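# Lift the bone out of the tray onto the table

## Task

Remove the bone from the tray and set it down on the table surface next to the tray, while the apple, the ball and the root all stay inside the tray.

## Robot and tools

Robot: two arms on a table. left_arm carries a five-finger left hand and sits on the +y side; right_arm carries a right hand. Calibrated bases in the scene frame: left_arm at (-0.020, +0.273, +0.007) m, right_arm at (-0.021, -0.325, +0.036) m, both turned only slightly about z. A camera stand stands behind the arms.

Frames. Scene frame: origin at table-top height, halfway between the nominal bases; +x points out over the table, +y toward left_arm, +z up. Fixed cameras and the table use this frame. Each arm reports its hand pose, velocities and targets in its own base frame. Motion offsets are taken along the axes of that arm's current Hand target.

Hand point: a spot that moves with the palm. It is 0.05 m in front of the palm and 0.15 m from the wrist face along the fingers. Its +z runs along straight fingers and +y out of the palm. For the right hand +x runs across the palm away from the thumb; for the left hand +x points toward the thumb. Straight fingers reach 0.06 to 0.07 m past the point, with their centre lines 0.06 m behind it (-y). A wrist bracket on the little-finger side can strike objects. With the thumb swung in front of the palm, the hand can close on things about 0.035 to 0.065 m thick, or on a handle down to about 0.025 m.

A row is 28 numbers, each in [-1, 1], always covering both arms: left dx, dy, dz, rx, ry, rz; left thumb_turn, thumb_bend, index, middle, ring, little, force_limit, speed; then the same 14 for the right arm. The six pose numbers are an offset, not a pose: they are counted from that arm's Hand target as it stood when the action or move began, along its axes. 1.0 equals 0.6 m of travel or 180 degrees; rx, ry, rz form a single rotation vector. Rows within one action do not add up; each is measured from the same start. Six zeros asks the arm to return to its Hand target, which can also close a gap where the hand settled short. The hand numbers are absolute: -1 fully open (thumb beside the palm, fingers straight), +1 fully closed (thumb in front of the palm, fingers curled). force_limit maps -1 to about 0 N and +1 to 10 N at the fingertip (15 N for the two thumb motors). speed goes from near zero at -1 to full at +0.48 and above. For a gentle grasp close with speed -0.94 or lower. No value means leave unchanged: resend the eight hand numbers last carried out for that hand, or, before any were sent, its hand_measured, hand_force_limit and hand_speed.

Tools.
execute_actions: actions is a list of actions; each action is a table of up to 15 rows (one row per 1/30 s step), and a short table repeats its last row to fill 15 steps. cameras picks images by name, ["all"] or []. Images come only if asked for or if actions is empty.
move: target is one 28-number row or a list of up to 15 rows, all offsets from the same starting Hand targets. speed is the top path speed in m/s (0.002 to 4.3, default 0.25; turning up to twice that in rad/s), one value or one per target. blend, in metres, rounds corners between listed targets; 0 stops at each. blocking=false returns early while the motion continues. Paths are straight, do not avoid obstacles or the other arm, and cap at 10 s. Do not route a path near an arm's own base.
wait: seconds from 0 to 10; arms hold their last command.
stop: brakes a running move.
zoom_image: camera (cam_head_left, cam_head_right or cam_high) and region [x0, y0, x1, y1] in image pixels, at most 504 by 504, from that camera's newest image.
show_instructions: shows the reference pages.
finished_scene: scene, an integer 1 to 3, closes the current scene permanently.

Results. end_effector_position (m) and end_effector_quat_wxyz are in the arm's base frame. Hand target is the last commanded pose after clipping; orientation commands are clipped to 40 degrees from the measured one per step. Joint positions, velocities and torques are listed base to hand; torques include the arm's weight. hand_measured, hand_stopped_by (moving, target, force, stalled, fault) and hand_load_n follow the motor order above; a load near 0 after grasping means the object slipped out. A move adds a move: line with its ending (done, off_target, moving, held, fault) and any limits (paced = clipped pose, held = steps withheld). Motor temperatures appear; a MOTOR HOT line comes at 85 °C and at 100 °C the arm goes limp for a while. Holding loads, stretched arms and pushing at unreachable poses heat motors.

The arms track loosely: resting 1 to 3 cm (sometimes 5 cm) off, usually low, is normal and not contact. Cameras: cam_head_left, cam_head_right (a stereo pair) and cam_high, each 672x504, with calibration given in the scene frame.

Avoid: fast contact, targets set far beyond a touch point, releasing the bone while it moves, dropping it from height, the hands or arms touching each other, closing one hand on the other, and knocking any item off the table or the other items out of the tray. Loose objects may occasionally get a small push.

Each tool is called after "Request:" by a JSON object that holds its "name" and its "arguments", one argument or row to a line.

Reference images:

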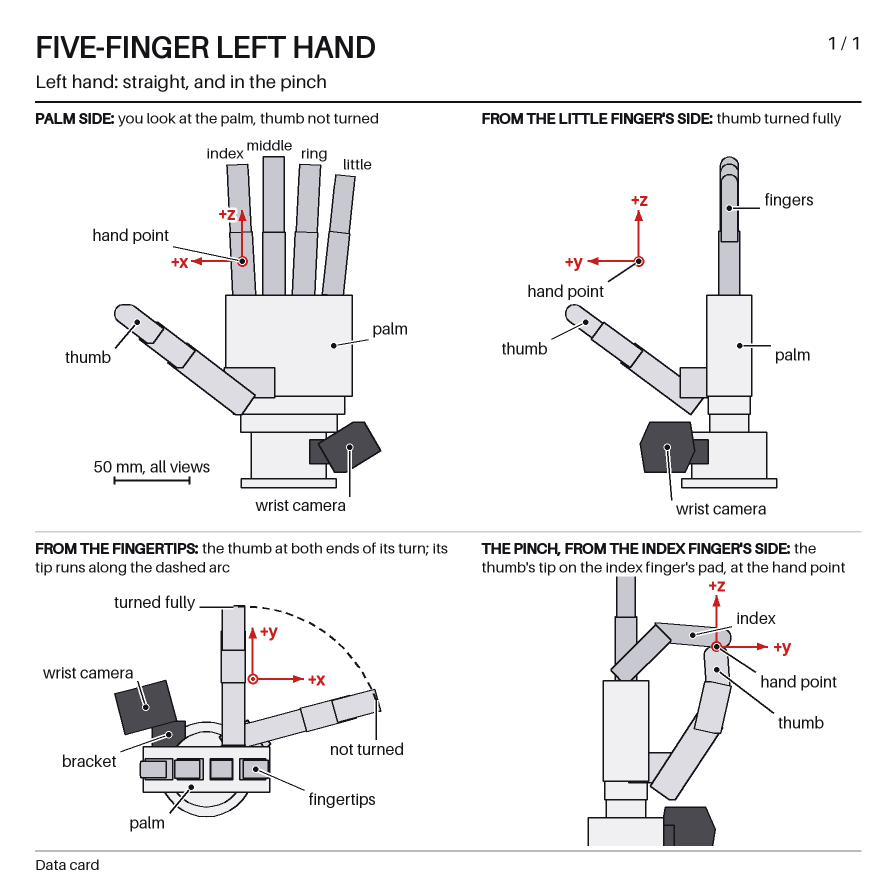

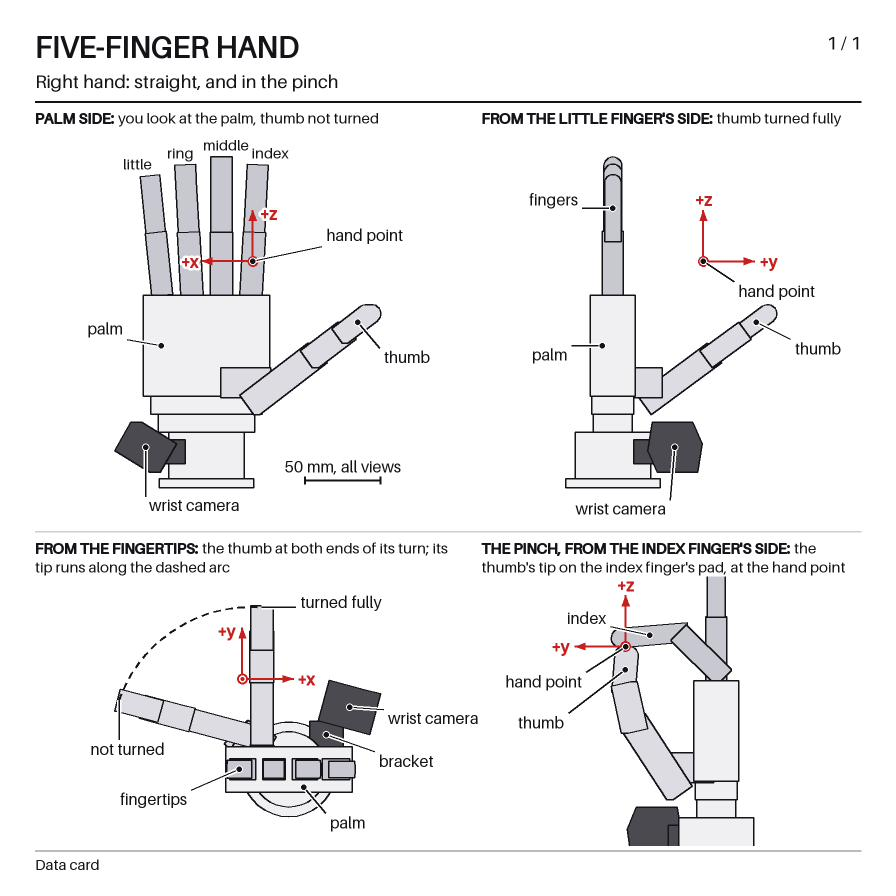

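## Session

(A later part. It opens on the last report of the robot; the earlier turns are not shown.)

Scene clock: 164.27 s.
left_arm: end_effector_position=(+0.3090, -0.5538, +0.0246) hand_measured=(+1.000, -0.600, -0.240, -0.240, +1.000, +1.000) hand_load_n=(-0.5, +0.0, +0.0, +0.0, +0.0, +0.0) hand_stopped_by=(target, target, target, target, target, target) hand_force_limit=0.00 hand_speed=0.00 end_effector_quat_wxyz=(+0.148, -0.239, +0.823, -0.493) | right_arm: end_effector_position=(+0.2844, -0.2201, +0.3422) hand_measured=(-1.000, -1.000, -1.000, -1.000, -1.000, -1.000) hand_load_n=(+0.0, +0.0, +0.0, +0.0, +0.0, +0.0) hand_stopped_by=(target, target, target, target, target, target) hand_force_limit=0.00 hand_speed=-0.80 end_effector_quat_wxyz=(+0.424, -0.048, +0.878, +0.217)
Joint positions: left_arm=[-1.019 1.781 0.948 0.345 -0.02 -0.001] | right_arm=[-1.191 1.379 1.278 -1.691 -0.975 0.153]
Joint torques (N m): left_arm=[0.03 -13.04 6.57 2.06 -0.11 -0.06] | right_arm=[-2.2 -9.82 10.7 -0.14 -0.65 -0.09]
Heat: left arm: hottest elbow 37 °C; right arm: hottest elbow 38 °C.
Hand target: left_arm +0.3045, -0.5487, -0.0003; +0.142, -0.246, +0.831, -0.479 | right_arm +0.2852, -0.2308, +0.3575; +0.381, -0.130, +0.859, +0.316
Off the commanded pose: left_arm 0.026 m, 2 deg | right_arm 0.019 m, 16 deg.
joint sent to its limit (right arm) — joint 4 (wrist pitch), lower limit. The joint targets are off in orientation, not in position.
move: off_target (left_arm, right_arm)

Request:
{"name": "move", "arguments": {
  "target": [0.0,-0.026,-0.015,0,0,0,1,0.1,0.5,0.5,1,1,-0.2,-0.92,0,0,0,0,0,0,-1,-1,-1,-1,-1,-1,0,-0.8],
  "speed": 0.08,
  "cameras": ["cam_head_right","cam_head_left"]
}}

Request:
{"name": "zoom_image", "arguments": {
  "camera": "cam_head_right",
  "region": [395, 290, 455, 350]
}}

Request:
{"name": "zoom_image", "arguments": {
  "camera": "cam_head_left",
  "region": [390, 285, 450, 345]
}}

Scene clock: 172.43 s.
left_arm: end_effector_position=(+0.3078, -0.5518, +0.0243) hand_measured=(+1.000, -0.524, +0.028, -0.130, +1.000, +1.000) hand_load_n=(-2.0, +8.5, +4.5, +5.0, +0.0, +0.0) hand_stopped_by=(target, force, force, force, target, target) hand_force_limit=-0.20 hand_speed=-0.92 end_effector_quat_wxyz=(+0.147, -0.240, +0.826, -0.489) | right_arm: end_effector_position=(+0.2844, -0.2201, +0.3422) hand_measured=(-1.000, -1.000, -1.000, -1.000, -1.000, -1.000) hand_load_n=(+0.0, +0.0, +0.0, -0.5, +0.0, +0.0) hand_stopped_by=(target, target, target, target, target, target) hand_force_limit=0.00 hand_speed=-0.80 end_effector_quat_wxyz=(+0.424, -0.048, +0.878, +0.217)
Joint positions: left_arm=[-1.019 1.776 0.948 0.329 -0.02 -0.001] | right_arm=[-1.191 1.379 1.278 -1.691 -0.975 0.153]
Joint torques (N m): left_arm=[-0.03 -15.56 7.36 0.8 -0.11 -0.07] | right_arm=[-2.2 -9.82 10.71 -0.16 -0.64 -0.09]
Heat: left arm: hottest elbow 36 °C; right arm: hottest elbow 38 °C.
Hand target: left_arm +0.3045, -0.5487, +0.0177; +0.142, -0.246, +0.831, -0.479 | right_arm +0.2852, -0.2308, +0.3575; +0.381, -0.130, +0.859, +0.316
Off the commanded pose: left_arm 0.008 m, 2 deg | right_arm 0.019 m, 16 deg.
joint sent to its limit (right arm) — joint 4 (wrist pitch), lower limit. The joint targets are off in orientation, not in position.
move: off_target (right_arm)
Images, in order (width x height): cam_head_left 672x504, cam_head_right 672x504.

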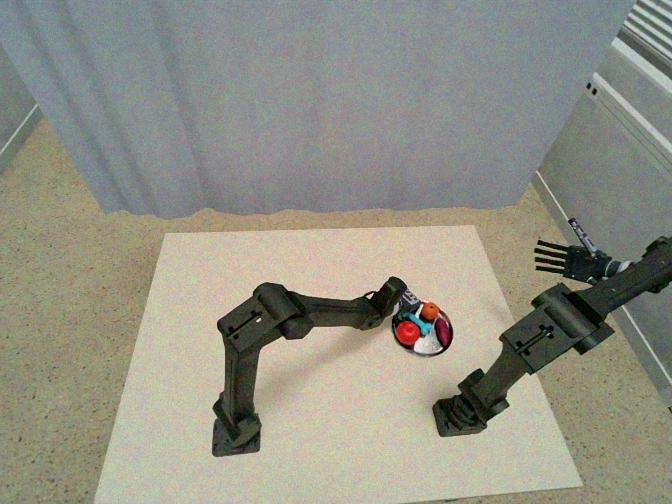

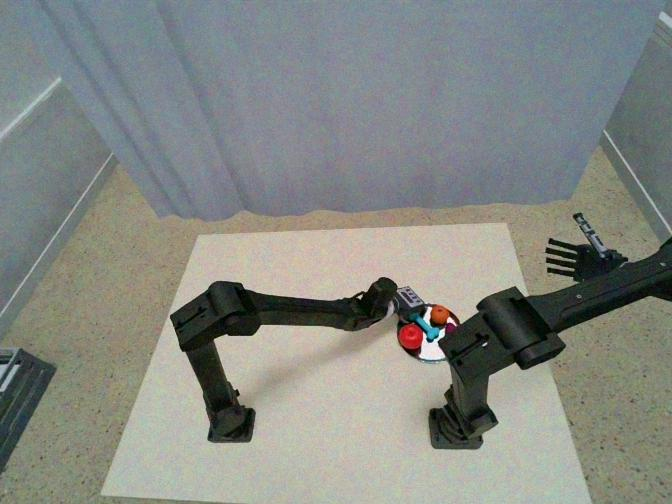

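Scaled by 8.400 from the camera's 672x504 image, which has a finer 960x720 frame.

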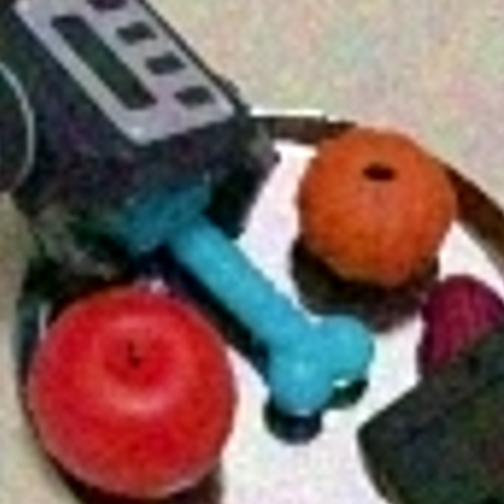

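Scaled by 8.400 from the camera's 672x504 image, which has a finer 960x720 frame.

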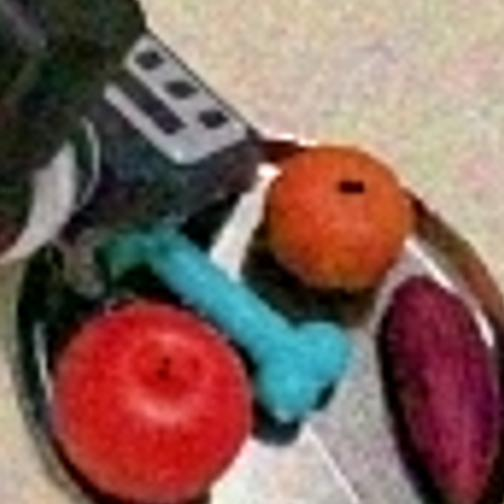

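Request:
{"name": "move", "arguments": {
  "target": [
    [0,0,0,0,0,0,1,0.1,0.5,0.5,1,1,-0.2,-0.92,0,0,0,0,0,0,-1,-1,-1,-1,-1,-1,0,-0.8],
    [0,-0.0722,-0.0417,0,0,0,1,0.1,0.5,0.5,1,1,-0.2,-0.92,0,0,0,0,0,0,-1,-1,-1,-1,-1,-1,0,-0.8],
    [0,-0.1617,-0.0933,0,0,0,1,0.1,0.5,0.5,1,1,-0.2,-0.92,0,0,0,0,0,0,-1,-1,-1,-1,-1,-1,0,-0.8]
  ],
  "speed": [0.05,0.08,0.15],
  "blend": [0,0.02,0],
  "cameras": ["cam_head_left"]
}}

Request:
{"name": "zoom_image", "arguments": {
  "camera": "cam_head_left",
  "region": [370, 255, 460, 345]
}}

Scene clock: 183.07 s.
left_arm: end_effector_position=(+0.2956, -0.5320, +0.1058) hand_measured=(+1.000, -0.524, +0.028, -0.130, +1.000, +1.000) hand_load_n=(-1.5, +8.5, +4.5, +4.0, +0.0, +0.0) hand_stopped_by=(target, force, force, force, target, target) hand_force_limit=-0.20 hand_speed=-0.92 end_effector_quat_wxyz=(+0.139, -0.244, +0.842, -0.461) | right_arm: end_effector_position=(+0.2844, -0.2201, +0.3422) hand_measured=(-1.000, -1.000, -1.000, -1.000, -1.000, -1.000) hand_load_n=(+0.0, -0.5, +0.5, +0.0, +0.0, +0.0) hand_stopped_by=(target, target, target, target, target, target) hand_force_limit=0.00 hand_speed=-0.80 end_effector_quat_wxyz=(+0.424, -0.048, +0.878, +0.217)
Joint positions: left_arm=[-1.019 1.579 1.003 0.01 -0.02 -0.001] | right_arm=[-1.191 1.379 1.278 -1.691 -0.975 0.153]
Joint torques (N m): left_arm=[0.03 -14.39 12.15 1.25 -0.09 -0.06] | right_arm=[-2.2 -9.93 10.74 -0.14 -0.64 -0.1]
Heat: left arm: hottest elbow 36 °C; right arm: hottest elbow 38 °C.
Hand target: left_arm +0.3046, -0.5488, +0.1299; +0.142, -0.246, +0.831, -0.479 | right_arm +0.2852, -0.2308, +0.3575; +0.381, -0.130, +0.859, +0.316
Off the commanded pose: left_arm 0.031 m, 2 deg | right_arm 0.019 m, 16 deg.
joint sent to its limit (right arm) — joint 4 (wrist pitch), lower limit. The joint targets are off in orientation, not in position.
move: off_target (left_arm, right_arm)
Images, in order (width x height): cam_head_left 672x504.

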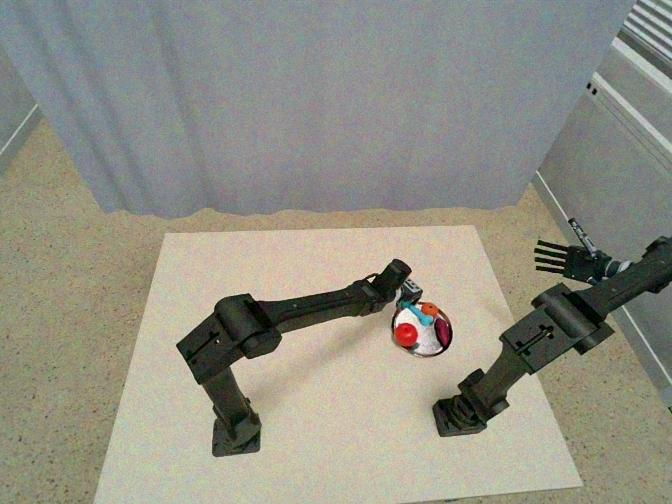

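Scaled by 5.600 from the camera's 672x504 image, which has a finer 960x720 frame.

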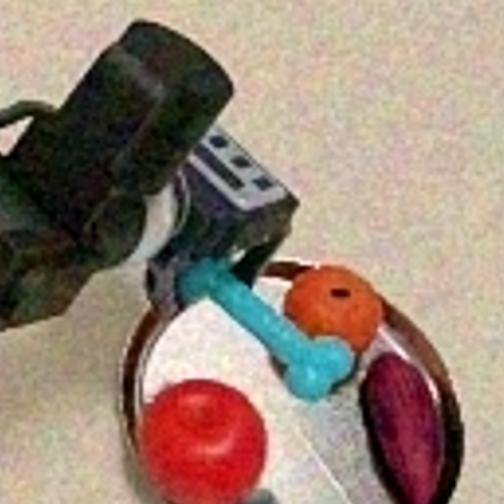

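Request:
{"name": "move", "arguments": {
  "target": [
    [0,-0.0722,-0.0417,0,0,0,1,0.1,0.5,0.5,1,1,-0.2,-0.92,0,0,0,0,0,0,-1,-1,-1,-1,-1,-1,0,-0.8],
    [-0.2595,0.0632,-0.276,0,0,0,1,0.1,0.5,0.5,1,1,-0.2,-0.92,0,0,0,0,0,0,-1,-1,-1,-1,-1,-1,0,-0.8],
    [-0.2595,0.258,-0.1635,0,0,0,1,0.1,0.5,0.5,1,1,-0.2,-0.92,0,0,0,0,0,0,-1,-1,-1,-1,-1,-1,0,-0.8]
  ],
  "speed": [0.2,0.25,0.15],
  "blend": [0.03,0.03,0],
  "cameras": ["cam_head_left"]
}}

Request:
{"name": "zoom_image", "arguments": {
  "camera": "cam_head_left",
  "region": [310, 230, 420, 340]
}}

Scene clock: 193.47 s.
left_arm: end_effector_position=(+0.3424, -0.3304, +0.0475) hand_measured=(+1.000, -0.524, +0.028, -0.130, +1.000, +1.000) hand_load_n=(-1.5, +8.5, +4.5, +4.5, +0.0, +0.5) hand_stopped_by=(target, force, force, force, target, target) hand_force_limit=-0.20 hand_speed=-0.92 end_effector_quat_wxyz=(+0.136, -0.248, +0.831, -0.479) | right_arm: end_effector_position=(+0.2844, -0.2201, +0.3422) hand_measured=(-1.000, -1.000, -1.000, -1.000, -1.000, -1.000) hand_load_n=(+0.0, +0.0, +0.0, +0.0, +0.0, +0.0) hand_stopped_by=(target, target, target, target, target, target) hand_force_limit=0.00 hand_speed=-0.80 end_effector_quat_wxyz=(+0.424, -0.048, +0.878, +0.217)
Joint positions: left_arm=[-0.588 1.417 0.602 0.246 0.356 0.206] | right_arm=[-1.191 1.379 1.278 -1.691 -0.975 0.153]
Joint torques (N m): left_arm=[0.79 -8.94 7.31 2.24 0.13 0.14] | right_arm=[-2.2 -9.88 10.71 -0.13 -0.64 -0.09]
Heat: left arm: hottest elbow 37 °C; right arm: hottest elbow 38 °C.
Hand target: left_arm +0.3470, -0.3279, +0.0448; +0.142, -0.246, +0.831, -0.479 | right_arm +0.2852, -0.2308, +0.3575; +0.381, -0.130, +0.859, +0.316
Off the commanded pose: left_arm 0.006 m, 1 deg | right_arm 0.019 m, 16 deg.
joint sent to its limit (right arm) — joint 4 (wrist pitch), lower limit. The joint targets are off in orientation, not in position.
move: off_target (right_arm); blend cut to 0.0248 m at target 1
Images, in order (width x height): cam_head_left 672x504.

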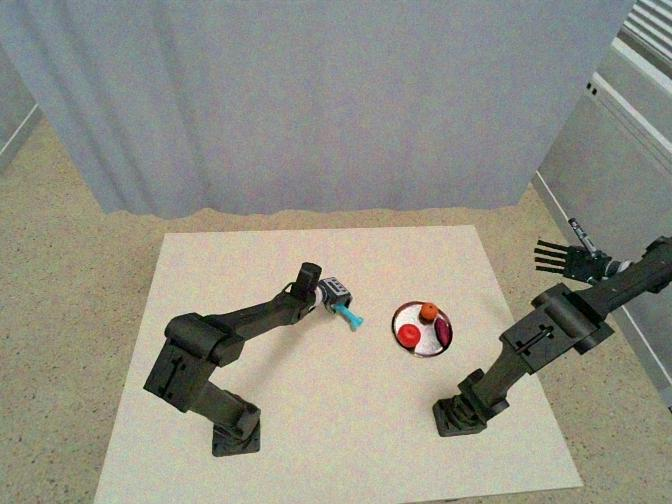

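Scaled by 4.582 from the camera's 672x504 image, which has a finer 960x720 frame.

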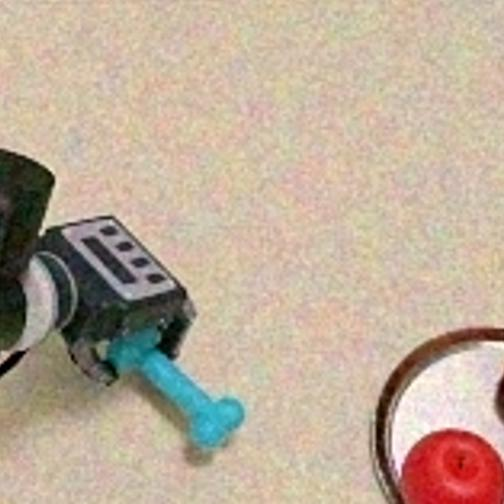

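Request:
{"name": "move", "arguments": {
  "target": [0,0.0332,0.0192,0,0,0,1,0.1,0.5,0.5,1,1,-0.2,-0.92,0,0,0,0,0,0,-1,-1,-1,-1,-1,-1,0,-0.8],
  "speed": 0.06,
  "cameras": ["cam_head_left"]
}}

Request:
{"name": "zoom_image", "arguments": {
  "camera": "cam_head_left",
  "region": [310, 250, 390, 330]
}}

Scene clock: 197.47 s.
left_arm: end_effector_position=(+0.3435, -0.3311, +0.0259) hand_measured=(+1.000, -0.524, +0.028, -0.130, +1.000, +1.000) hand_load_n=(-1.5, +8.5, +4.5, +4.0, +0.5, +0.0) hand_stopped_by=(target, force, force, force, target, target) hand_force_limit=-0.20 hand_speed=-0.92 end_effector_quat_wxyz=(+0.137, -0.248, +0.831, -0.480) | right_arm: end_effector_position=(+0.2844, -0.2201, +0.3422) hand_measured=(-1.000, -1.000, -1.000, -1.000, -1.000, -1.000) hand_load_n=(+0.0, +0.0, +0.0, +0.0, +0.0, +0.0) hand_stopped_by=(target, target, target, target, target, target) hand_force_limit=0.00 hand_speed=-0.80 end_effector_quat_wxyz=(+0.424, -0.048, +0.878, +0.217)
Joint positions: left_arm=[-0.588 1.481 0.583 0.333 0.356 0.206] | right_arm=[-1.191 1.379 1.278 -1.691 -0.975 0.153]
Joint torques (N m): left_arm=[0.85 -9.17 6.68 2.18 0.13 0.14] | right_arm=[-2.26 -9.88 10.73 -0.14 -0.64 -0.09]
Heat: left arm: hottest elbow 37 °C; right arm: hottest elbow 39 °C.
Hand target: left_arm +0.3469, -0.3279, +0.0217; +0.142, -0.246, +0.831, -0.479 | right_arm +0.2852, -0.2308, +0.3575; +0.381, -0.130, +0.859, +0.316
Off the commanded pose: left_arm 0.006 m, 1 deg | right_arm 0.019 m, 16 deg.
joint sent to its limit (right arm) — joint 4 (wrist pitch), lower limit. The joint targets are off in orientation, not in position.
move: off_target (right_arm)
Images, in order (width x height): cam_head_left 672x504.

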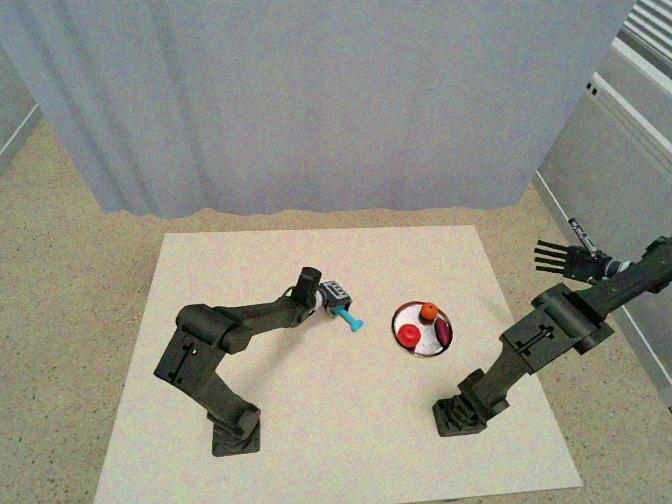

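Scaled by 6.300 from the camera's 672x504 image, which has a finer 960x720 frame.

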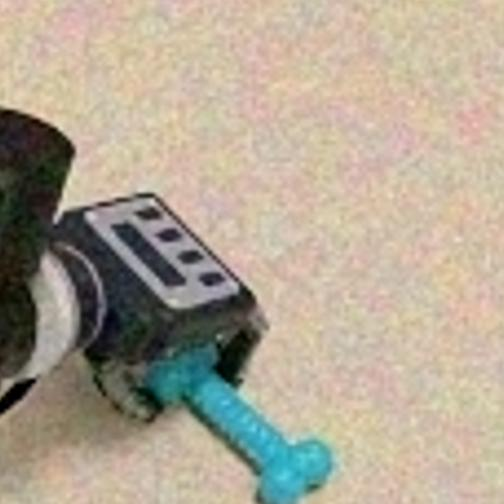

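Request:
{"name": "move", "arguments": {
  "target": [0,0.013,0.0075,0,0,0,1,0.1,0.5,0.5,1,1,-0.2,-0.92,0,0,0,0,0,0,-1,-1,-1,-1,-1,-1,0,-0.8],
  "speed": 0.04
}}

Scene clock: 202.23 s.
left_arm: end_effector_position=(+0.3458, -0.3329, +0.0238) hand_measured=(+1.000, -0.524, +0.028, -0.130, +1.000, +1.000) hand_load_n=(-1.5, +9.0, +4.0, +2.0, +0.0, +0.0) hand_stopped_by=(target, force, force, force, target, target) hand_force_limit=-0.20 hand_speed=-0.92 end_effector_quat_wxyz=(+0.141, -0.245, +0.827, -0.485) | right_arm: end_effector_position=(+0.2844, -0.2201, +0.3422) hand_measured=(-1.000, -1.000, -1.000, -1.000, -1.000, -1.000) hand_load_n=(+0.0, +0.0, +0.0, +0.0, +0.0, +0.0) hand_stopped_by=(target, target, target, target, target, target) hand_force_limit=0.00 hand_speed=-0.80 end_effector_quat_wxyz=(+0.424, -0.048, +0.878, +0.217)
Joint positions: left_arm=[-0.588 1.496 0.578 0.369 0.357 0.206] | right_arm=[-1.191 1.379 1.278 -1.691 -0.975 0.153]
Joint torques (N m): left_arm=[0.85 -8.41 6.39 2.15 0.09 0.14] | right_arm=[-2.2 -9.93 10.7 -0.13 -0.64 -0.1]
Heat: left arm: hottest elbow 37 °C; right arm: hottest elbow 39 °C.
Hand target: left_arm +0.3470, -0.3280, +0.0129; +0.142, -0.246, +0.831, -0.479 | right_arm +0.2852, -0.2308, +0.3575; +0.381, -0.130, +0.859, +0.316
Off the commanded pose: left_arm 0.012 m, 1 deg | right_arm 0.019 m, 16 deg.
joint sent to its limit (right arm) — joint 4 (wrist pitch), lower limit. The joint targets are off in orientation, not in position.
move: off_target (left_arm, right_arm)

Request:
{"name": "move", "arguments": {
  "target": [
    [0,-0.0115,-0.0067,0,0,0,1,-0.75,-0.35,-0.35,1,1,-0.2,-0.7,0,0,0,0,0,0,-1,-1,-1,-1,-1,-1,0,-0.8],
    [0,-0.2,-0.11,0,0,0,1,-0.75,-0.35,-0.35,1,1,-0.2,-0.7,0,0,0,0,0,0,-1,-1,-1,-1,-1,-1,0,-0.8]
  ],
  "speed": [0.05,0.15],
  "cameras": ["all"]
}}

Request:
{"name": "zoom_image", "arguments": {
  "camera": "cam_head_left",
  "region": [310, 240, 460, 370]
}}

Scene clock: 209.67 s.
left_arm: end_effector_position=(+0.3317, -0.3235, +0.1271) hand_measured=(+1.000, -0.750, -0.350, -0.350, +1.000, +1.000) hand_load_n=(+0.0, +0.0, +0.0, +0.0, +0.5, +0.0) hand_stopped_by=(target, target, target, target, target, target) hand_force_limit=-0.20 hand_speed=-0.70 end_effector_quat_wxyz=(+0.126, -0.253, +0.837, -0.468) | right_arm: end_effector_position=(+0.2844, -0.2201, +0.3422) hand_measured=(-1.000, -1.000, -1.000, -1.000, -1.000, -1.000) hand_load_n=(+0.0, +0.0, +0.5, +0.0, +0.0, +0.0) hand_stopped_by=(target, target, target, target, target, target) hand_force_limit=0.00 hand_speed=-0.80 end_effector_quat_wxyz=(+0.424, -0.048, +0.878, +0.217)
Joint positions: left_arm=[-0.588 1.214 0.704 -0.092 0.357 0.206] | right_arm=[-1.191 1.379 1.278 -1.691 -0.975 0.153]
Joint torques (N m): left_arm=[0.56 -8.47 12.34 1.09 -0.01 0.12] | right_arm=[-2.2 -9.82 10.71 -0.14 -0.65 -0.1]
Heat: left arm: hottest elbow 37 °C; right arm: hottest elbow 39 °C.
Hand target: left_arm +0.3486, -0.3303, +0.1498; +0.142, -0.246, +0.831, -0.479 | right_arm +0.2852, -0.2308, +0.3575; +0.381, -0.130, +0.859, +0.316
Off the commanded pose: left_arm 0.029 m, 3 deg | right_arm 0.019 m, 16 deg.
joint sent to its limit (right arm) — joint 4 (wrist pitch), lower limit. The joint targets are off in orientation, not in position.
move: off_target (left_arm, right_arm)

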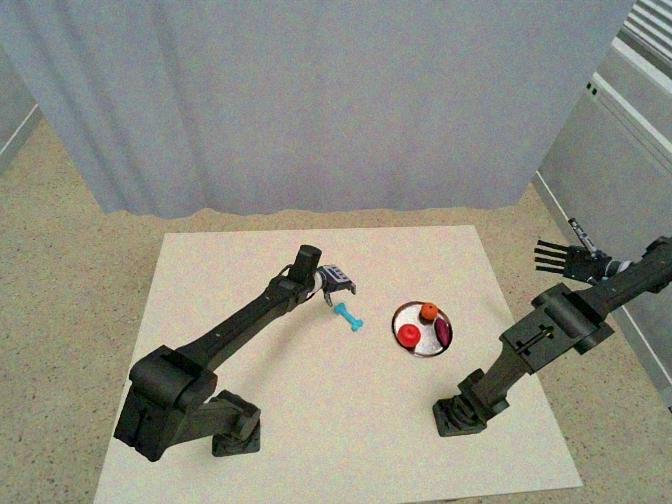

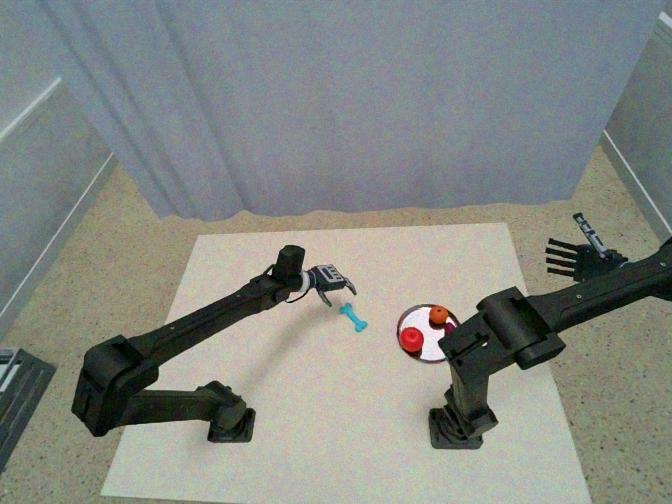

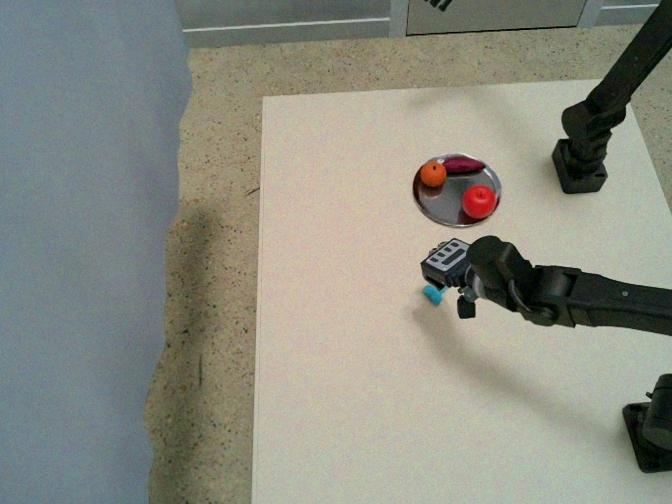

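Scaled by 3.360 from the camera's 672x504 image, which has a finer 960x720 frame.

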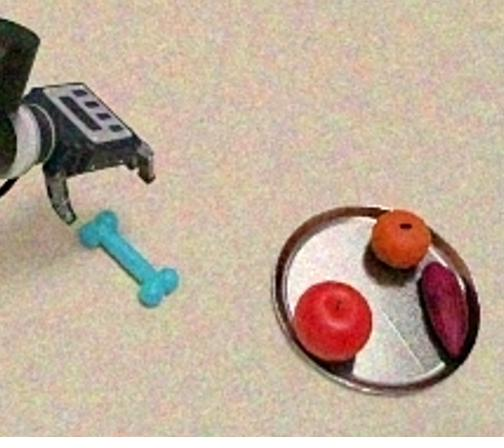

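Bone is on the table; the other items remain in the tray.

Request:
{"name": "finished_scene", "arguments": {
  "scene": 2
}}

The scene is finished: the task was done.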